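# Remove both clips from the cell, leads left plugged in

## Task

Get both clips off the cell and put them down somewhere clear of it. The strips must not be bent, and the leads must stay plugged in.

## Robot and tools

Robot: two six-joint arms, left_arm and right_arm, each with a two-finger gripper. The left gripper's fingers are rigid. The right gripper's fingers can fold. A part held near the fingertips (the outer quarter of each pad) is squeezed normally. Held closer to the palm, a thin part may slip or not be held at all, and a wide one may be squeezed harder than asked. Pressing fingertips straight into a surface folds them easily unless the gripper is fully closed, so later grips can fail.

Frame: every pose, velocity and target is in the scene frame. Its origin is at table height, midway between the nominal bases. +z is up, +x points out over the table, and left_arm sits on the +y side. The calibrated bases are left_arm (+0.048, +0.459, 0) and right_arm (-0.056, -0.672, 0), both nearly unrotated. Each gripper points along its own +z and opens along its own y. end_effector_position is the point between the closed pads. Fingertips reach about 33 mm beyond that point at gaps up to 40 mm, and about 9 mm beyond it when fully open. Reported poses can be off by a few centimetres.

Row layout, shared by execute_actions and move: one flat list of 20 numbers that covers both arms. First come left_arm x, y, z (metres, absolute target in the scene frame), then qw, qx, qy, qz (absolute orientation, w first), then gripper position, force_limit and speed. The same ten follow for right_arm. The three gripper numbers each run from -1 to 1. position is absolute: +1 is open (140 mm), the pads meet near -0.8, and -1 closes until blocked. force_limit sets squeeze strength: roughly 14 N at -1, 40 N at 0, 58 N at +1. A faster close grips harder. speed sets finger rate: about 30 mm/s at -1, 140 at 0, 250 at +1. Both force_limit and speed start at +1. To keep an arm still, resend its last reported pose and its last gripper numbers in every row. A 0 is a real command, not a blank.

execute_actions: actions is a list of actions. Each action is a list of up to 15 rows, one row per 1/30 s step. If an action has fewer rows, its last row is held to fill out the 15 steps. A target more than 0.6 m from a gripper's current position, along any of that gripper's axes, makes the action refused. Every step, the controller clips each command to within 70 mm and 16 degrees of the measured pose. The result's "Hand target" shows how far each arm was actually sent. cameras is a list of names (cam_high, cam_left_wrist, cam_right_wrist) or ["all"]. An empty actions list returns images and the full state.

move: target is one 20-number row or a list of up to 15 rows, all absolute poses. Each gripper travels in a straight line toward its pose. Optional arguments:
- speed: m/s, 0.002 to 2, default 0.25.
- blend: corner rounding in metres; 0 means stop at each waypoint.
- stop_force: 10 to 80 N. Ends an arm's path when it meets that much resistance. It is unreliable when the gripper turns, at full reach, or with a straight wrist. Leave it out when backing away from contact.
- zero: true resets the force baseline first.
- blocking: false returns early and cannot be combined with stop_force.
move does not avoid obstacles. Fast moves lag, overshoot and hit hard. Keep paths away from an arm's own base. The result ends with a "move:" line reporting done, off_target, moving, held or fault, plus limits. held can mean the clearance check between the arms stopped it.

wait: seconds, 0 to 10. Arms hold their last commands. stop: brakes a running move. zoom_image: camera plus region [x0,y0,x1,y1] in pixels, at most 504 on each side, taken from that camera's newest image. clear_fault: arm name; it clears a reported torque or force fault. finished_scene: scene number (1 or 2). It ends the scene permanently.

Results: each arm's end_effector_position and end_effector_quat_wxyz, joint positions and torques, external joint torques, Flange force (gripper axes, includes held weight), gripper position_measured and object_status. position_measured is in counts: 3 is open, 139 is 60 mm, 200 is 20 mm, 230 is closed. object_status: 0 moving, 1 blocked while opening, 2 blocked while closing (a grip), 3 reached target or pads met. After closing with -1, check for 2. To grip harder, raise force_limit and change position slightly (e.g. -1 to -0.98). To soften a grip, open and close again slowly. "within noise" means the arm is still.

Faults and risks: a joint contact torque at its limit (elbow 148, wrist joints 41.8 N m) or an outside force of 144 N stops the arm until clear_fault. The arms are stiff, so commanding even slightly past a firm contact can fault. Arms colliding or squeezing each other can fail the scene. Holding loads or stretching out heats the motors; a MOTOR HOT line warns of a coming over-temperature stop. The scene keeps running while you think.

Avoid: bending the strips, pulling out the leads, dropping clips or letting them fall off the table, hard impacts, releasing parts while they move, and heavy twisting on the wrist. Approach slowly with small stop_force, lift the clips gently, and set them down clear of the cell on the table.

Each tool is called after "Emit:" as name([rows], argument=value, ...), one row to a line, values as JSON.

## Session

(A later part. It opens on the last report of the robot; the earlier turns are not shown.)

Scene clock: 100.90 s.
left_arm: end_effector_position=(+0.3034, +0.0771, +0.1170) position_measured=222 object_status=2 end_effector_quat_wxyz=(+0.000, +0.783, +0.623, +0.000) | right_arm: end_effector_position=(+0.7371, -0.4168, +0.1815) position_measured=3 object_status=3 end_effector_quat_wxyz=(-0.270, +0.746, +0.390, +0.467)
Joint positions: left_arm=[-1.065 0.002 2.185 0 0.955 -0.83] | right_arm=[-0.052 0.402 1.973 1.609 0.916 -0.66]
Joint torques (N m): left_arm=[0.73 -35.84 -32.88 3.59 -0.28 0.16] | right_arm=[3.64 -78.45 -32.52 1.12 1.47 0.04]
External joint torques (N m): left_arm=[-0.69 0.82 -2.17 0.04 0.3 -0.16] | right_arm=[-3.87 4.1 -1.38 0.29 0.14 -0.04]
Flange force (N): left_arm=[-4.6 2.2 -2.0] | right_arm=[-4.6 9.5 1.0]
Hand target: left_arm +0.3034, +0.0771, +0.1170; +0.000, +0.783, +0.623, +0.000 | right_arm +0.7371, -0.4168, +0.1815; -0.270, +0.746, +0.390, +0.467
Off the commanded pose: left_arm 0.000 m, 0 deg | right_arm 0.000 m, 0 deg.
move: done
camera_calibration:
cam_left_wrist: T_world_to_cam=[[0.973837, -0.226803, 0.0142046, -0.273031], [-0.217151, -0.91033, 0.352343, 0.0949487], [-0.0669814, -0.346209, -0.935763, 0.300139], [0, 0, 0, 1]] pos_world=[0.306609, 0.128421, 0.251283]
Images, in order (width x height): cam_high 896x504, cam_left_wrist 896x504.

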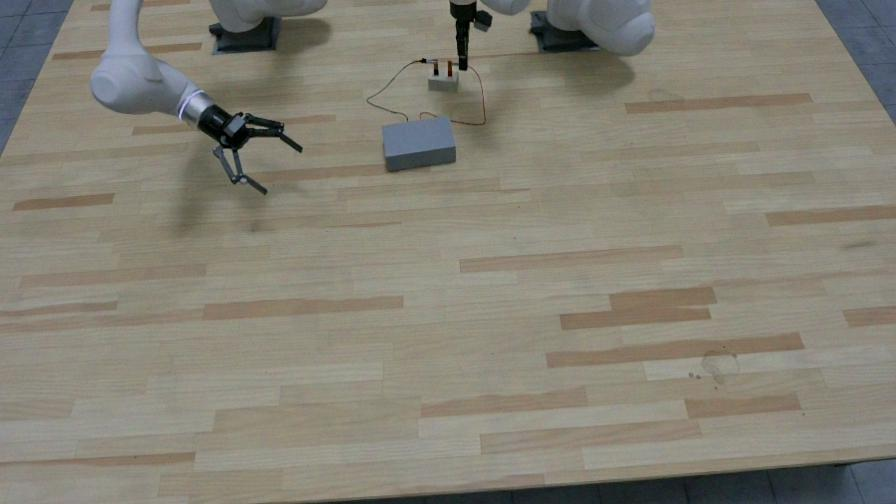

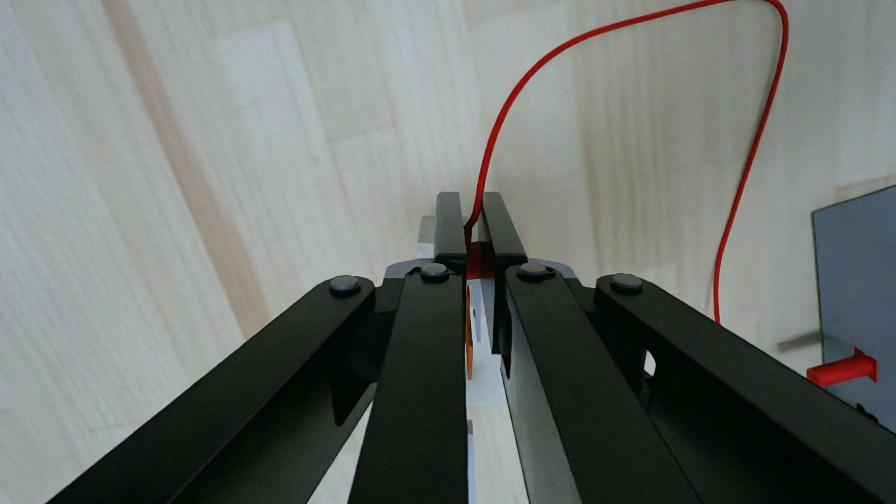

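Emit:
move([
  [0.313,0.1185,0.117,0,0.7826,0.6225,0,-0.98,0,-1,0.7371,-0.4168,0.1815,-0.270,0.746,0.390,0.467,1,1,1],
  [0.325,0.16,0.06,0,0.7826,0.6225,0,-0.98,0,-1,0.7371,-0.4168,0.1815,-0.270,0.746,0.390,0.467,1,1,1],
  [0.325,0.16,0.036,0,0.7826,0.6225,0,-0.98,0,-1,0.7371,-0.4168,0.1815,-0.270,0.746,0.390,0.467,1,1,1],
], cameras=["cam_left_wrist","cam_high"], speed=[0.03,0.08,0.03])

Scene clock: 109.13 s.
left_arm: end_effector_position=(+0.3250, +0.1600, +0.0360) position_measured=222 object_status=2 end_effector_quat_wxyz=(+0.000, +0.783, +0.623, +0.000) | right_arm: end_effector_position=(+0.7371, -0.4168, +0.1815) position_measured=3 object_status=3 end_effector_quat_wxyz=(-0.270, +0.746, +0.390, +0.467)
Joint positions: left_arm=[-0.917 0.031 2.347 0 0.764 -0.681] | right_arm=[-0.052 0.402 1.973 1.609 0.916 -0.66]
Joint torques (N m): left_arm=[0.61 -34.02 -27.55 3.02 -0.41 0.13] | right_arm=[3.63 -78.89 -32.48 1.15 1.5 0]
External joint torques (N m): left_arm=[-0.76 1.77 -2.23 0.07 0.42 -0.13] | right_arm=[-4.04 5.04 -1.29 0.27 0.1 0]
Flange force (N): left_arm=[-5.3 4.0 -0.1] | right_arm=[-5.4 10.5 1.8]
Hand target: left_arm +0.3250, +0.1600, +0.0360; +0.000, +0.783, +0.623, +0.000 | right_arm +0.7371, -0.4168, +0.1815; -0.270, +0.746, +0.390, +0.467
Off the commanded pose: left_arm 0.000 m, 0 deg | right_arm 0.000 m, 0 deg.
move: done
camera_calibration:
cam_left_wrist: T_world_to_cam=[[0.973837, -0.226803, 0.0142046, -0.274114], [-0.217151, -0.91033, 0.352343, 0.20361], [-0.0669814, -0.346209, -0.935763, 0.254583], [0, 0, 0, 1]] pos_world=[0.328209, 0.211321, 0.170383]
Images, in order (width x height): cam_high 896x504, cam_left_wrist 896x504.

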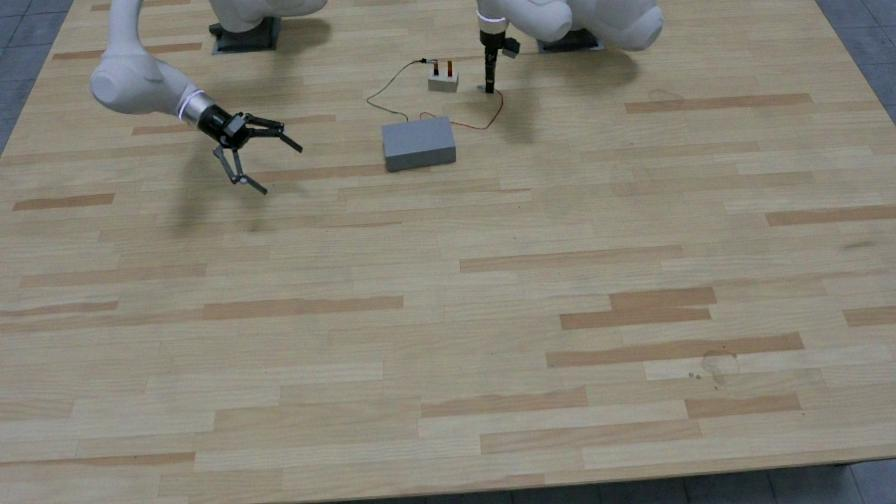

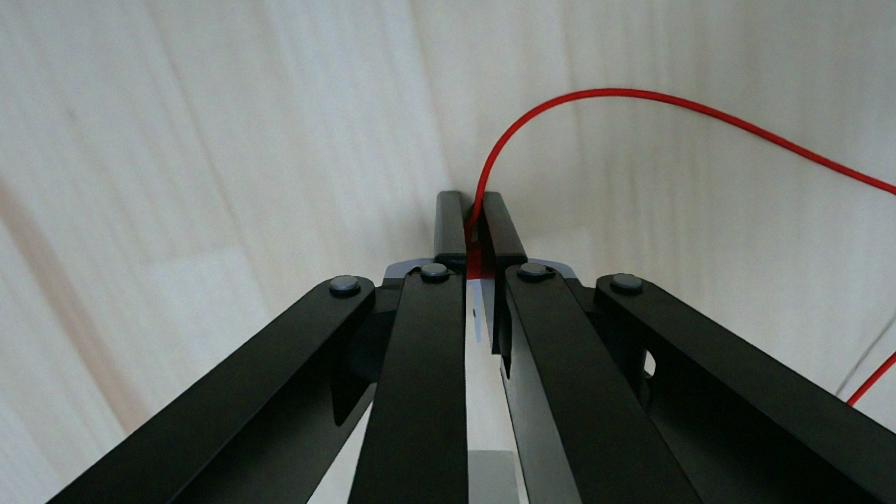

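Emit:
move([
  [0.325,0.16,0.036,0,0.7826,0.6225,0,-0.6,0,-1,0.7371,-0.4168,0.1815,-0.270,0.746,0.390,0.467,0,1,-1],
  [0.325,0.16,0.036,0,0.7826,0.6225,0,-0.3,0,-1,0.7371,-0.4168,0.1815,-0.270,0.746,0.390,0.467,0,1,-1],
  [0.325,0.16,0.2,0,0.7826,0.6225,0,-0.3,0,-1,0.7371,-0.4168,0.3,-0.270,0.746,0.390,0.467,0,1,-1],
  [0.37,0.38,0.25,0,0.7826,0.6225,0,-0.3,0,-1,0.5,-0.3,0.3,0,0.6225,-0.7826,0,0,1,-1],
  [0.37,0.38,0.25,0,0.7826,0.6225,0,-0.3,0,-1,0.2749,-0.0467,0.26,0,0.6225,-0.7826,0,0,1,-1],
], cameras=["all"], speed=[0.25,0.25,0.25,0.4,0.4])

Emit:
zoom_image(camera="cam_right_wrist", region=[300, 130, 600, 430])

Emit:
zoom_image(camera="cam_high", region=[400, 40, 520, 120])

Scene clock: 127.63 s.
left_arm: end_effector_position=(+0.3700, +0.3800, +0.2500) position_measured=167 object_status=3 end_effector_quat_wxyz=(+0.000, +0.783, +0.623, +0.000) | right_arm: end_effector_position=(+0.2749, -0.0468, +0.2600) position_measured=129 object_status=3 end_effector_quat_wxyz=(+0.000, -0.622, +0.783, +0.000)
Joint positions: left_arm=[-0.352 -0.342 2.192 0 1.292 -0.117] | right_arm=[1.038 0.278 1.576 3.142 -1.288 1.262]
Joint torques (N m): left_arm=[0.62 -7.3 -39.07 4.2 -0.34 0.18] | right_arm=[1.73 -74.93 -39.07 -4.27 -0.23 -0.21]
External joint torques (N m): left_arm=[-0.76 2 -2.09 0.07 0.33 -0.18] | right_arm=[-2.41 5.83 -1.49 0.06 0.17 0.21]
Flange force (N): left_arm=[-2.9 5.7 -2.8] | right_arm=[-10.6 -6.0 1.0]
Hand target: left_arm +0.3700, +0.3800, +0.2500; +0.000, +0.783, +0.623, +0.000 | right_arm +0.2749, -0.0467, +0.2600; +0.000, -0.623, +0.783, +0.000
Off the commanded pose: left_arm 0.000 m, 0 deg | right_arm 0.000 m, 0 deg.
move: done; limits=paced
camera_calibration:
cam_left_wrist: T_world_to_cam=[[0.973837, -0.226803, 0.0142046, -0.271079], [-0.217151, -0.91033, 0.352343, 0.338288], [-0.0669814, -0.346209, -0.935763, 0.533923], [0, 0, 0, 1]] pos_world=[0.373209, 0.431321, 0.384283]
cam_right_wrist: T_world_to_cam=[[-0.973436, 0.227651, -0.0244213, 0.298436], [0.20592, 0.917125, 0.34129, -0.0996039], [0.100092, 0.327195, -0.939641, 0.37838], [0, 0, 0, 1]] pos_world=[0.273146, -0.100394, 0.396824]

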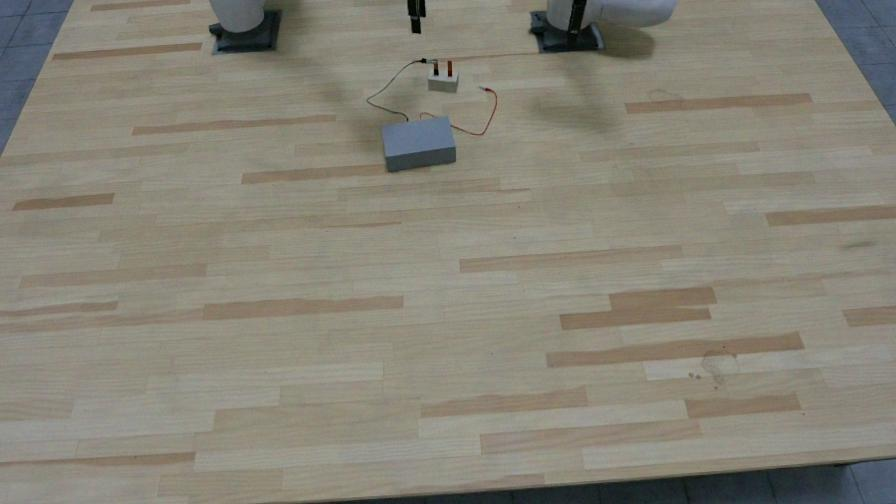

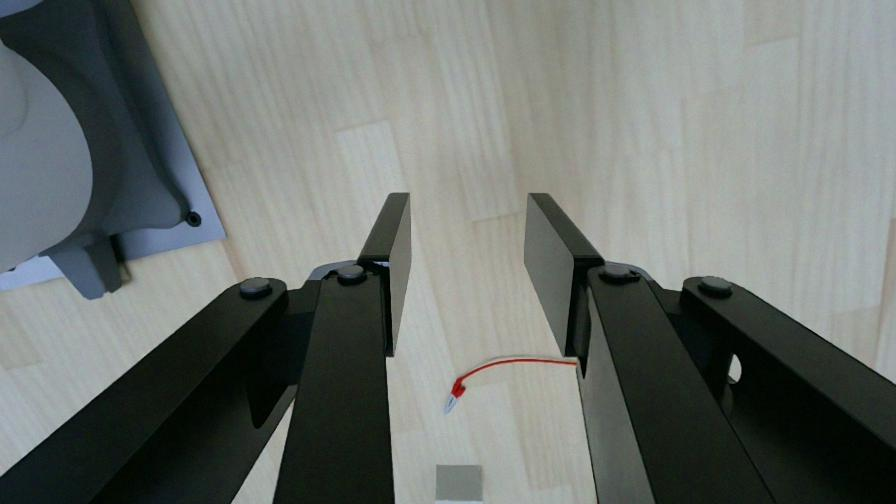

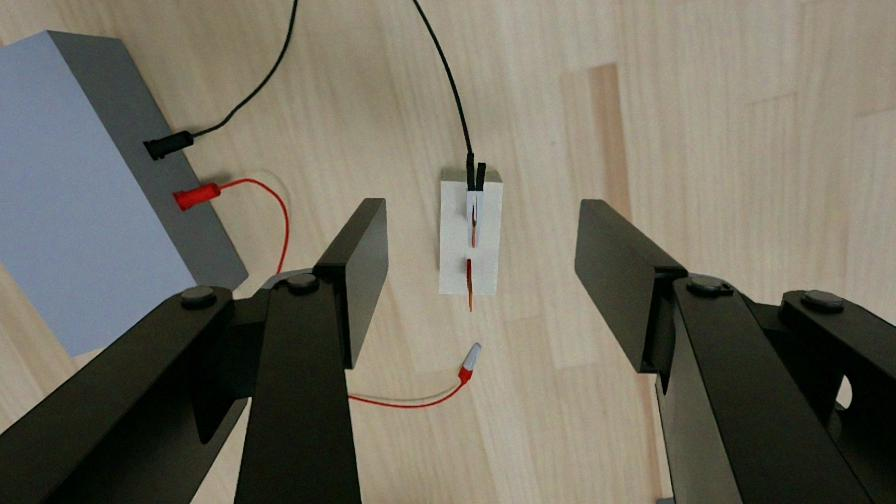

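Scaled by 1.680 from the camera's 896x504 image, which has a finer 1280x720 frame.

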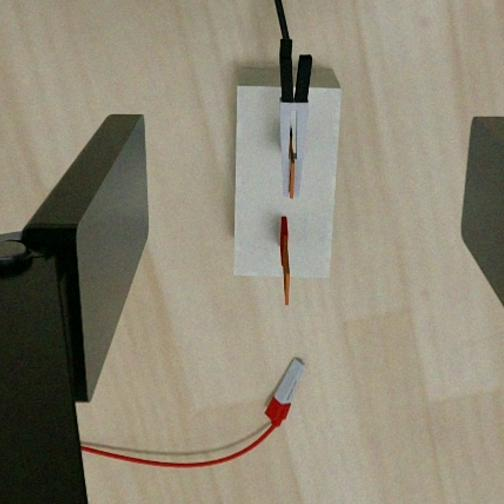

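Scaled by 4.200 from the camera's 896x504 image, which has a finer 1280x720 frame.

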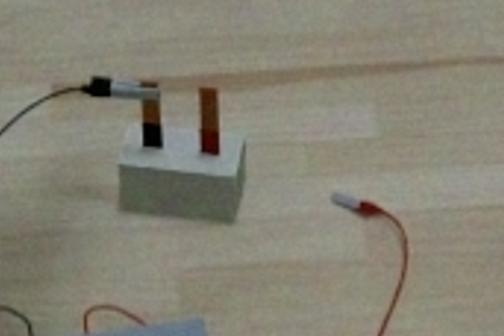

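Emit:
move([
  [0.37,0.38,0.25,0,0.7826,0.6225,0,-0.3,0,-1,0.2749,-0.0467,0.15,0,0.6225,-0.7826,0,0,1,-1],
], cameras=["cam_right_wrist"], speed=0.12)

Emit:
zoom_image(camera="cam_right_wrist", region=[340, 100, 620, 380])

Scene clock: 135.33 s.
left_arm: end_effector_position=(+0.3700, +0.3800, +0.2500) position_measured=167 object_status=3 end_effector_quat_wxyz=(+0.000, +0.783, +0.623, +0.000) | right_arm: end_effector_position=(+0.2749, -0.0467, +0.1501) position_measured=129 object_status=3 end_effector_quat_wxyz=(+0.000, -0.623, +0.783, +0.000)
Joint positions: left_arm=[-0.352 -0.342 2.192 0 1.292 -0.117] | right_arm=[1.038 0.343 1.699 3.142 -1.1 1.262]
Joint torques (N m): left_arm=[0.55 -7.18 -38.79 4.17 -0.35 0.19] | right_arm=[3.46 -76.23 -35.51 -3.96 -0.29 0.01]
External joint torques (N m): left_arm=[-0.74 2.03 -2.47 0.11 0.32 -0.19] | right_arm=[-3.89 3.66 -2.14 0.07 0.24 -0.01]
Flange force (N): left_arm=[-2.9 6.2 -3.3] | right_arm=[-7.6 -7.7 1.1]
Hand target: left_arm +0.3700, +0.3800, +0.2500; +0.000, +0.783, +0.623, +0.000 | right_arm +0.2749, -0.0467, +0.1500; +0.000, -0.623, +0.783, +0.000
Off the commanded pose: left_arm 0.000 m, 0 deg | right_arm 0.000 m, 0 deg.
move: done
camera_calibration:
cam_right_wrist: T_world_to_cam=[[-0.973457, 0.227561, -0.0244536, 0.295733], [0.205828, 0.917158, 0.341256, -0.0621158], [0.100084, 0.327165, -0.939652, 0.274989], [0, 0, 0, 1]] pos_world=[0.273146, -0.100294, 0.286824]
Images, in order (width x height): cam_right_wrist 896x504.

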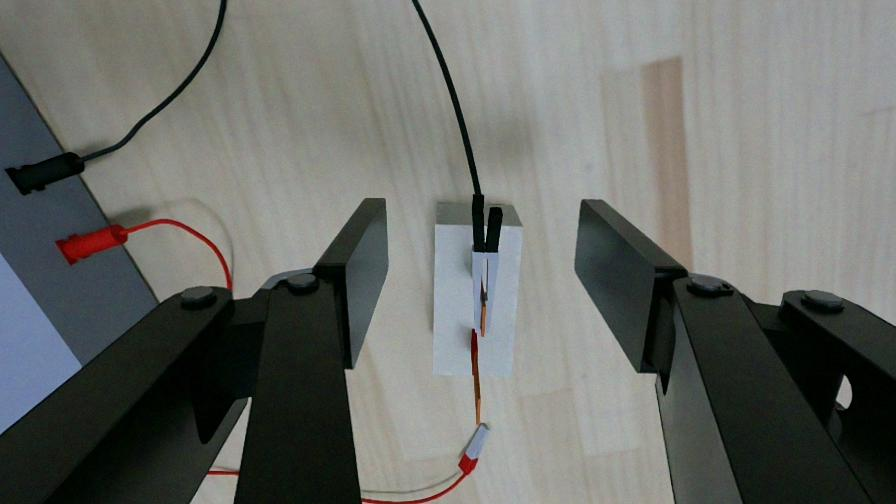

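Scaled by 1.800 from the camera's 896x504 image, which has a finer 1280x720 frame.

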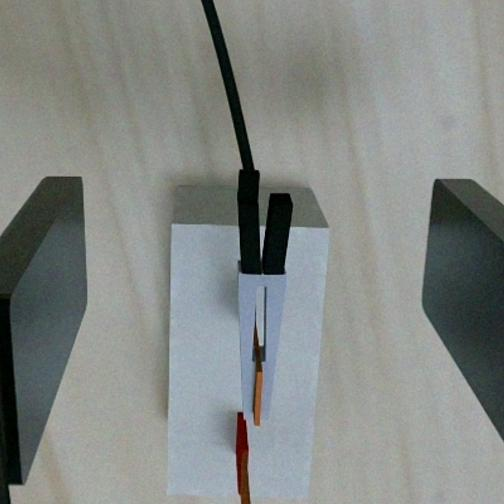

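Emit:
move([
  [0.37,0.38,0.25,0,0.7826,0.6225,0,-0.3,0,-1,0.2720,-0.046,0.125,0,0.6225,-0.7826,0,0,1,-1],
  [0.37,0.38,0.25,0,0.7826,0.6225,0,-0.3,0,-1,0.2720,-0.046,0.125,0,0.6225,-0.7826,0,-0.6,-1,-1],
], cameras=["cam_right_wrist"], speed=0.08)

Emit:
zoom_image(camera="cam_right_wrist", region=[390, 150, 590, 350])

Scene clock: 144.63 s.
left_arm: end_effector_position=(+0.3700, +0.3800, +0.2500) position_measured=167 object_status=3 end_effector_quat_wxyz=(+0.000, +0.783, +0.623, +0.000) | right_arm: end_effector_position=(+0.2720, -0.0460, +0.1250) position_measured=205 object_status=0 end_effector_quat_wxyz=(+0.000, -0.623, +0.783, +0.000)
Joint positions: left_arm=[-0.352 -0.342 2.192 0 1.292 -0.117] | right_arm=[1.042 0.362 1.723 3.142 -1.057 1.266]
Joint torques (N m): left_arm=[0.56 -7.39 -39.02 4.21 -0.28 0.17] | right_arm=[3.3 -78.32 -35.36 -3.86 -0.23 0.02]
External joint torques (N m): left_arm=[-0.73 2.44 -2.08 0.06 0.27 -0.18] | right_arm=[-3.95 4.43 -1.51 0.03 0.18 -0.02]
Flange force (N): left_arm=[-2.8 6.6 -2.4] | right_arm=[-7.3 -7.7 2.5]
Hand target: left_arm +0.3700, +0.3800, +0.2500; +0.000, +0.783, +0.623, +0.000 | right_arm +0.2720, -0.0460, +0.1250; +0.000, -0.623, +0.783, +0.000
Off the commanded pose: left_arm 0.000 m, 0 deg | right_arm 0.000 m, 0 deg.
move: done
camera_calibration:
cam_right_wrist: T_world_to_cam=[[-0.973467, 0.227529, -0.0243621, 0.292112], [0.205829, 0.917165, 0.341237, -0.0535902], [0.0999853, 0.327168, -0.939662, 0.251495], [0, 0, 0, 1]] pos_world=[0.270246, -0.0995941, 0.261724]
Images, in order (width x height): cam_right_wrist 896x504.

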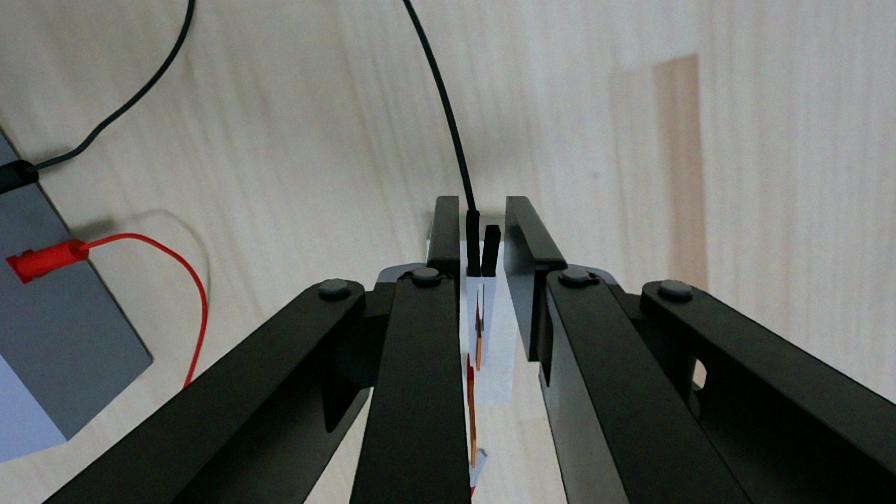

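Scaled by 2.520 from the camera's 896x504 image, which has a finer 1280x720 frame.

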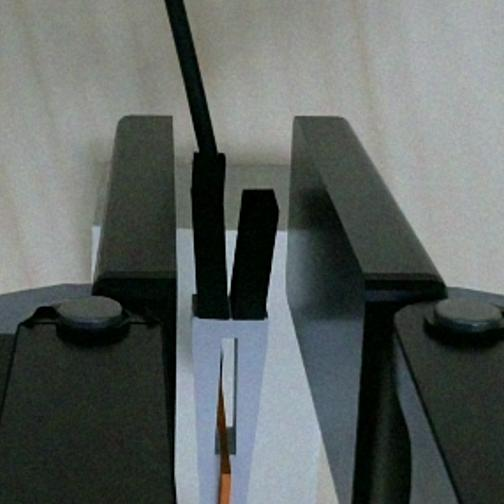

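Emit:
move([
  [0.37,0.38,0.25,0,0.7826,0.6225,0,-0.3,0,-1,0.2720,-0.046,0.122,0,0.6225,-0.7826,0,-0.6,0,-1],
  [0.37,0.38,0.25,0,0.7826,0.6225,0,-0.3,0,-1,0.2720,-0.046,0.122,0,0.6225,-0.7826,0,-1,0,-1],
], speed=0.08)

Emit:
wait(seconds=0.3, cameras=["cam_right_wrist"])

Emit:
zoom_image(camera="cam_right_wrist", region=[390, 190, 590, 390])

Scene clock: 149.80 s.
left_arm: end_effector_position=(+0.3700, +0.3800, +0.2500) position_measured=167 object_status=3 end_effector_quat_wxyz=(+0.000, +0.783, +0.623, +0.000) | right_arm: end_effector_position=(+0.2720, -0.0460, +0.1220) position_measured=220 object_status=0 end_effector_quat_wxyz=(+0.000, -0.623, +0.783, +0.000)
Joint positions: left_arm=[-0.352 -0.342 2.192 0 1.292 -0.117] | right_arm=[1.042 0.364 1.726 3.142 -1.052 1.266]
Joint torques (N m): left_arm=[0.44 -7.41 -38.99 4.16 -0.33 0.16] | right_arm=[3.76 -78.24 -35.38 -3.85 -0.2 0.01]
External joint torques (N m): left_arm=[-0.65 1.94 -2.26 0.12 0.31 -0.16] | right_arm=[-3.95 4.95 -1.18 0.07 0.15 -0.01]
Flange force (N): left_arm=[-2.5 5.9 -3.0] | right_arm=[-7.4 -7.7 3.2]
Hand target: left_arm +0.3700, +0.3800, +0.2500; +0.000, +0.783, +0.623, +0.000 | right_arm +0.2720, -0.0460, +0.1220; +0.000, -0.623, +0.783, +0.000
Off the commanded pose: left_arm 0.000 m, 0 deg | right_arm 0.000 m, 0 deg.
move: done

Scene clock: 150.10 s.
left_arm: end_effector_position=(+0.3700, +0.3800, +0.2500) position_measured=167 object_status=3 end_effector_quat_wxyz=(+0.000, +0.783, +0.623, +0.000) | right_arm: end_effector_position=(+0.2720, -0.0460, +0.1220) position_measured=220 object_status=2 end_effector_quat_wxyz=(+0.000, -0.623, +0.783, +0.000)
Joint positions: left_arm=[-0.352 -0.342 2.192 0 1.292 -0.117] | right_arm=[1.042 0.364 1.726 3.142 -1.052 1.266]
Joint torques (N m): left_arm=[0.63 -7.45 -39.01 4.18 -0.34 0.21] | right_arm=[3.7 -78.26 -35.25 -3.87 -0.21 0.01]
External joint torques (N m): left_arm=[-0.72 1.76 -2.33 0.11 0.32 -0.21] | right_arm=[-4.18 4.31 -1.49 0.07 0.16 -0.01]
Flange force (N): left_arm=[-2.9 5.5 -3.2] | right_arm=[-7.0 -8.0 2.4]
Hand target: left_arm +0.3700, +0.3800, +0.2500; +0.000, +0.783, +0.623, +0.000 | right_arm +0.2720, -0.0460, +0.1220; +0.000, -0.623, +0.783, +0.000
Tool commands: left_gripper/position=-0.3 left_gripper/force_limit=+0.0 left_gripper/speed=-1.0 right_gripper/position=-1.0 right_gripper/force_limit=+0.0 right_gripper/speed=-1.0
Off the commanded pose: left_arm 0.000 m, 0 deg | right_arm 0.000 m, 0 deg.
wait: 0.30 s; at rest by 0.17 s
camera_calibration:
cam_right_wrist: T_world_to_cam=[[-0.973467, 0.227529, -0.0243621, 0.292039], [0.205829, 0.917165, 0.341237, -0.0525665], [0.0999853, 0.327168, -0.939662, 0.248676], [0, 0, 0, 1]] pos_world=[0.270246, -0.0995941, 0.258724]
Images, in order (width x height): cam_right_wrist 896x504.

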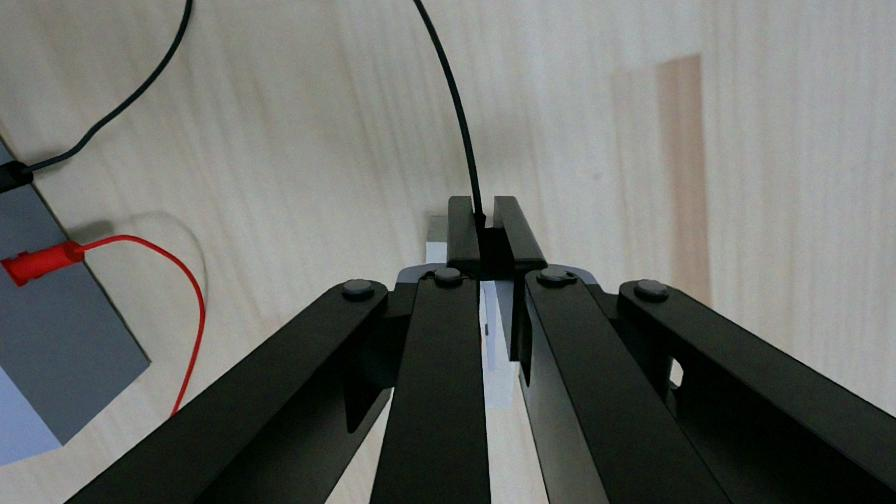

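Scaled by 2.520 from the camera's 896x504 image, which has a finer 1280x720 frame.

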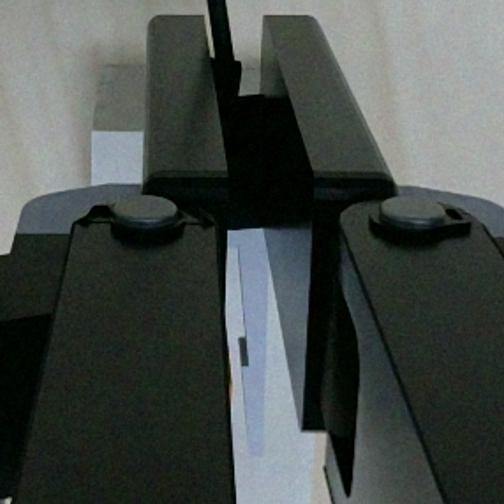

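Emit:
move(target=[0.37,0.38,0.25,0,0.7826,0.6225,0,-0.3,0,-1,0.2702,-0.0538,0.122,0,0.6225,-0.7826,0,-1,0,-1], speed=0.01, stop_force=10, cameras=["cam_right_wrist","cam_high"])

Emit:
zoom_image(camera="cam_right_wrist", region=[390, 190, 590, 390])

Emit:
zoom_image(camera="cam_high", region=[400, 40, 500, 110])

Scene clock: 155.37 s.
left_arm: end_effector_position=(+0.3700, +0.3800, +0.2500) position_measured=167 object_status=3 end_effector_quat_wxyz=(+0.000, +0.783, +0.623, +0.000) | right_arm: end_effector_position=(+0.2702, -0.0538, +0.1220) position_measured=220 object_status=2 end_effector_quat_wxyz=(+0.000, -0.623, +0.783, +0.000)
Joint positions: left_arm=[-0.352 -0.342 2.192 0 1.292 -0.117] | right_arm=[1.038 0.353 1.742 3.142 -1.047 1.263]
Joint torques (N m): left_arm=[0.49 -7.07 -39.01 4.11 -0.31 0.17] | right_arm=[3.59 -77.18 -35.08 -3.84 -0.21 -0.03]
External joint torques (N m): left_arm=[-0.67 1.44 -2.28 0.17 0.29 -0.17] | right_arm=[-4.02 4.77 -1.47 0.06 0.16 0.03]
Flange force (N): left_arm=[-2.6 4.9 -3.3] | right_arm=[-7.6 -7.9 2.9]
Hand target: left_arm +0.3700, +0.3800, +0.2500; +0.000, +0.783, +0.623, +0.000 | right_arm +0.2702, -0.0538, +0.1220; +0.000, -0.623, +0.783, +0.000
Off the commanded pose: left_arm 0.000 m, 0 deg | right_arm 0.000 m, 0 deg.
move: done
camera_calibration:
cam_right_wrist: T_world_to_cam=[[-0.973467, 0.227529, -0.0243621, 0.292062], [0.205829, 0.917165, 0.341237, -0.0450421], [0.0999853, 0.327168, -0.939662, 0.251408], [0, 0, 0, 1]] pos_world=[0.268446, -0.107394, 0.258724]
Images, in order (width x height): cam_high 896x504, cam_right_wrist 896x504.

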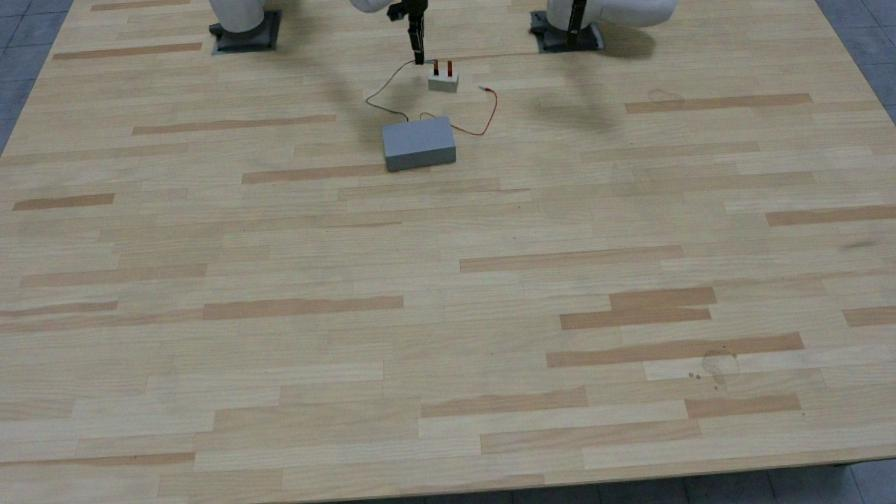

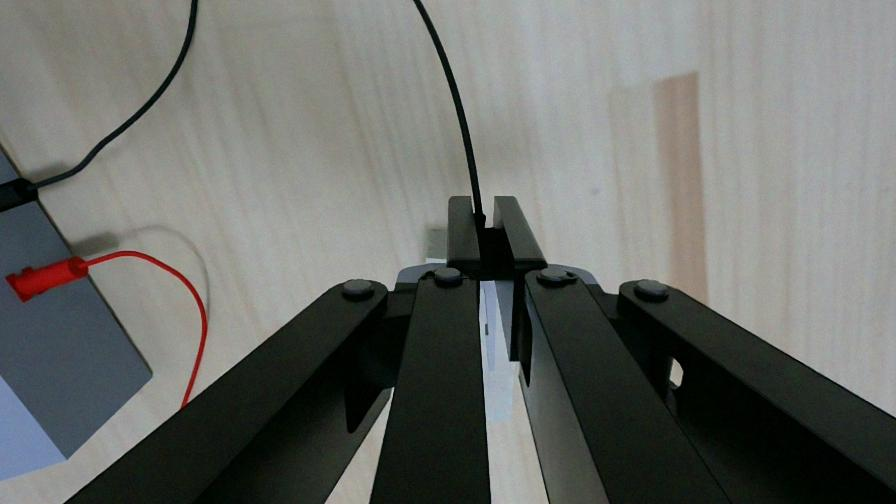

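Scaled by 2.520 from the camera's 896x504 image, which has a finer 1280x720 frame.

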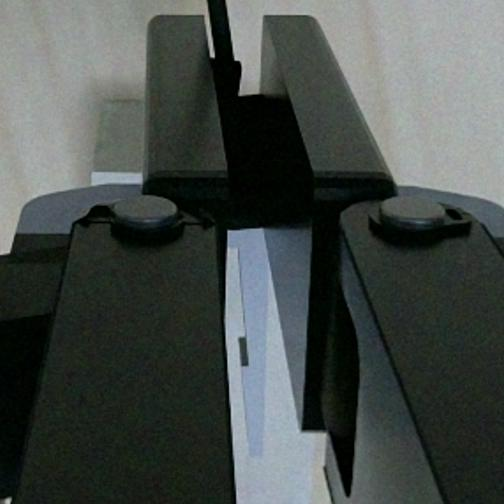

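Scaled by 5.040 from the camera's 896x504 image, which has a finer 1280x720 frame.

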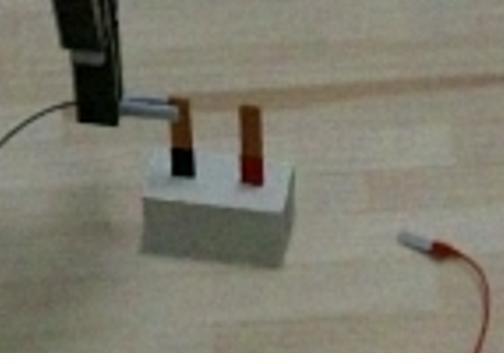

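Emit:
move([
  [0.37,0.38,0.25,0,0.7826,0.6225,0,-0.3,0,-1,0.261,-0.0938,0.122,0,0.6225,-0.7826,0,-1,0,-1],
  [0.37,0.38,0.25,0,0.7826,0.6225,0,-0.3,0,-1,0.26,-0.15,0.06,0,0.6225,-0.7826,0,-1,0,-1],
  [0.37,0.38,0.25,0,0.7826,0.6225,0,-0.3,0,-1,0.26,-0.15,0.038,0,0.6225,-0.7826,0,-1,0,-1],
], speed=[0.03,0.1,0.03], cameras=["cam_right_wrist","cam_high"])

Emit:
zoom_image(camera="cam_high", region=[360, 30, 520, 130])

Scene clock: 162.53 s.
left_arm: end_effector_position=(+0.3700, +0.3800, +0.2500) position_measured=167 object_status=3 end_effector_quat_wxyz=(+0.000, +0.783, +0.623, +0.000) | right_arm: end_effector_position=(+0.2600, -0.1500, +0.0380) position_measured=220 object_status=2 end_effector_quat_wxyz=(+0.000, -0.623, +0.783, +0.000)
Joint positions: left_arm=[-0.352 -0.342 2.192 0 1.292 -0.117] | right_arm=[0.972 0.314 1.983 3.142 -0.844 1.197]
Joint torques (N m): left_arm=[0.36 -7.32 -39.04 4.16 -0.36 0.2] | right_arm=[3.45 -69.22 -30.29 -3.4 -0.25 0.05]
External joint torques (N m): left_arm=[-0.73 2.25 -2.19 0.11 0.34 -0.2] | right_arm=[-3.69 5.47 -1.32 0.13 0.2 -0.05]
Flange force (N): left_arm=[-2.9 6.3 -2.8] | right_arm=[-6.9 -8.7 5.9]
Hand target: left_arm +0.3700, +0.3800, +0.2500; +0.000, +0.783, +0.623, +0.000 | right_arm +0.2600, -0.1500, +0.0380; +0.000, -0.623, +0.783, +0.000
Off the commanded pose: left_arm 0.000 m, 0 deg | right_arm 0.000 m, 0 deg.
move: done
camera_calibration:
cam_right_wrist: T_world_to_cam=[[-0.973467, 0.227529, -0.0243621, 0.301977], [0.205829, 0.917165, 0.341237, 0.0739184], [0.0999853, 0.327168, -0.939662, 0.205064], [0, 0, 0, 1]] pos_world=[0.258246, -0.203594, 0.174824]
Images, in order (width x height): cam_high 896x504, cam_right_wrist 896x504.

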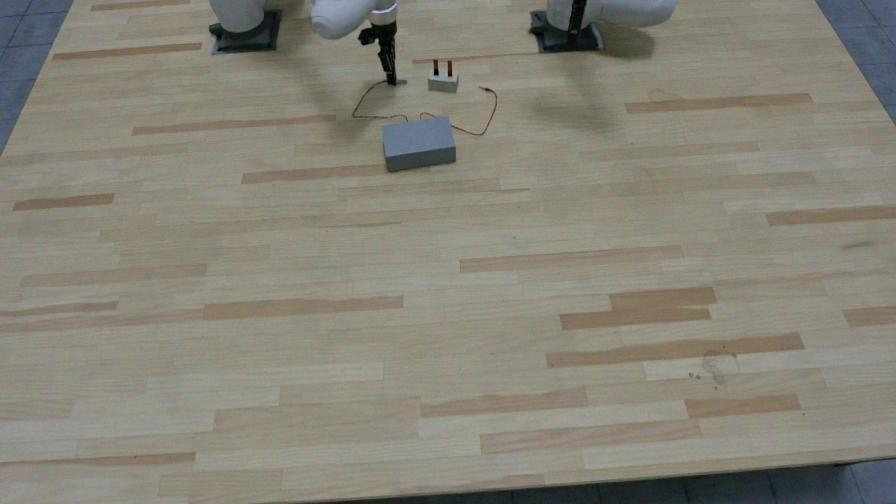

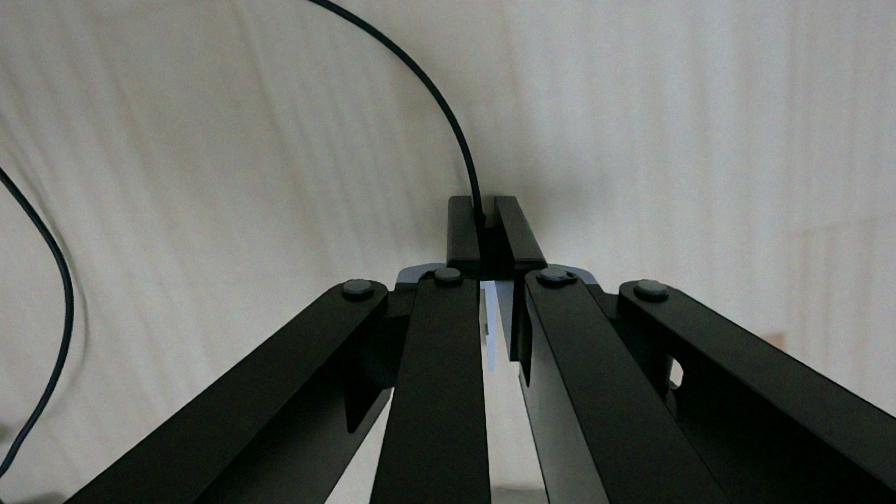

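Scaled by 3.150 from the camera's 896x504 image, which has a finer 1280x720 frame.

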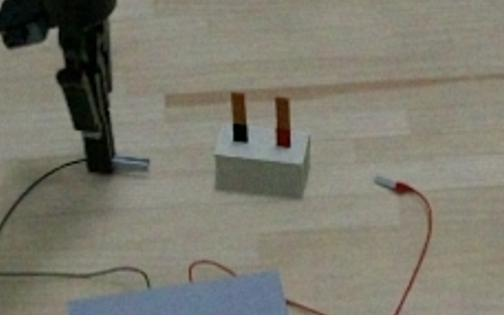

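Lower a few mm, release, lift.

Emit:
move([
  [0.37,0.38,0.25,0,0.7826,0.6225,0,-0.3,0,-1,0.26,-0.15,0.034,0,0.6225,-0.7826,0,-1,0,-1],
  [0.37,0.38,0.25,0,0.7826,0.6225,0,-0.3,0,-1,0.26,-0.15,0.034,0,0.6225,-0.7826,0,-0.3,0,-1],
  [0.37,0.38,0.25,0,0.7826,0.6225,0,-0.3,0,-1,0.26,-0.15,0.2,0,0.6225,-0.7826,0,-0.3,0,-1],
], speed=[0.02,0.1,0.15], cameras=["cam_right_wrist","cam_high"])

Emit:
zoom_image(camera="cam_high", region=[360, 30, 520, 130])

Scene clock: 169.23 s.
left_arm: end_effector_position=(+0.3700, +0.3800, +0.2500) position_measured=167 object_status=3 end_effector_quat_wxyz=(+0.000, +0.783, +0.623, +0.000) | right_arm: end_effector_position=(+0.2600, -0.1500, +0.1999) position_measured=167 object_status=3 end_effector_quat_wxyz=(+0.000, -0.623, +0.783, +0.000)
Joint positions: left_arm=[-0.352 -0.342 2.192 0 1.292 -0.117] | right_arm=[0.972 0.163 1.835 3.142 -1.143 1.197]
Joint torques (N m): left_arm=[0.42 -7.13 -38.89 4.19 -0.35 0.21] | right_arm=[3.98 -60.01 -37.3 -4.01 -0.49 0.01]
External joint torques (N m): left_arm=[-0.51 2 -2.34 0.1 0.33 -0.21] | right_arm=[-4.1 4.46 -1.19 0.03 0.44 -0.01]
Flange force (N): left_arm=[-2.3 6.1 -3.2] | right_arm=[-5.9 -9.0 2.6]
Hand target: left_arm +0.3700, +0.3800, +0.2500; +0.000, +0.783, +0.623, +0.000 | right_arm +0.2600, -0.1500, +0.2000; +0.000, -0.623, +0.783, +0.000
Off the commanded pose: left_arm 0.000 m, 0 deg | right_arm 0.000 m, 0 deg.
move: done
camera_calibration:
cam_right_wrist: T_world_to_cam=[[-0.973467, 0.227527, -0.0243626, 0.305921], [0.205828, 0.917165, 0.341237, 0.0186726], [0.0999853, 0.327168, -0.939662, 0.357195], [0, 0, 0, 1]] pos_world=[0.258246, -0.203594, 0.336724]
Images, in order (width x height): cam_high 896x504, cam_right_wrist 896x504.

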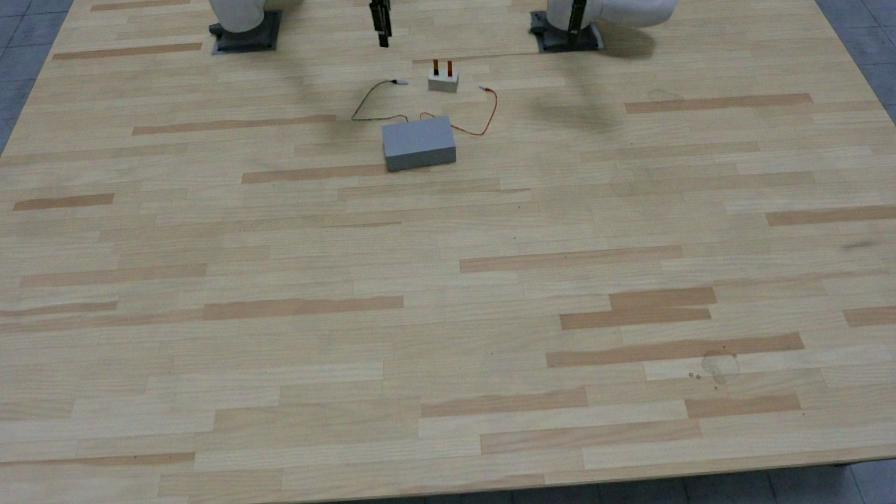

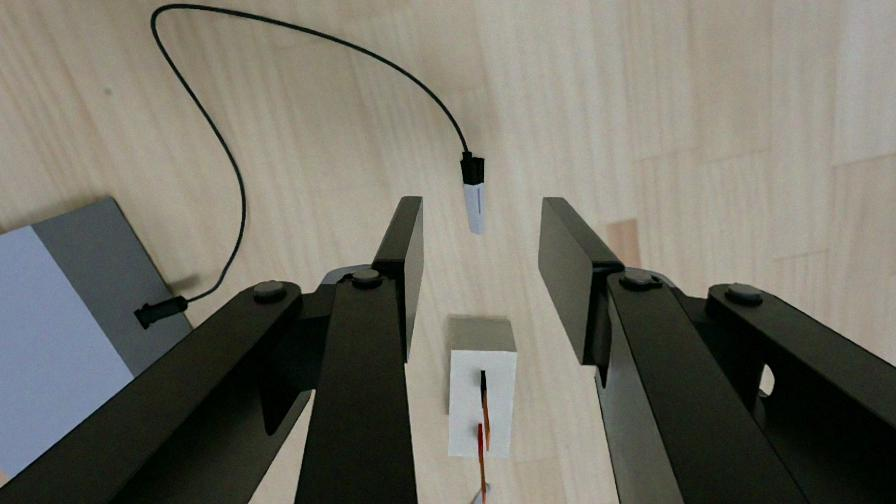

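Scaled by 3.150 from the camera's 896x504 image, which has a finer 1280x720 frame.

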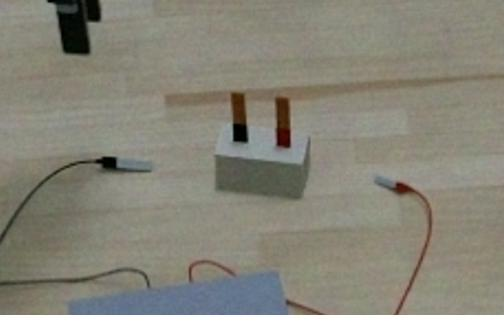

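Emit:
finished_scene(scene=1)

The scene is finished: the task was done.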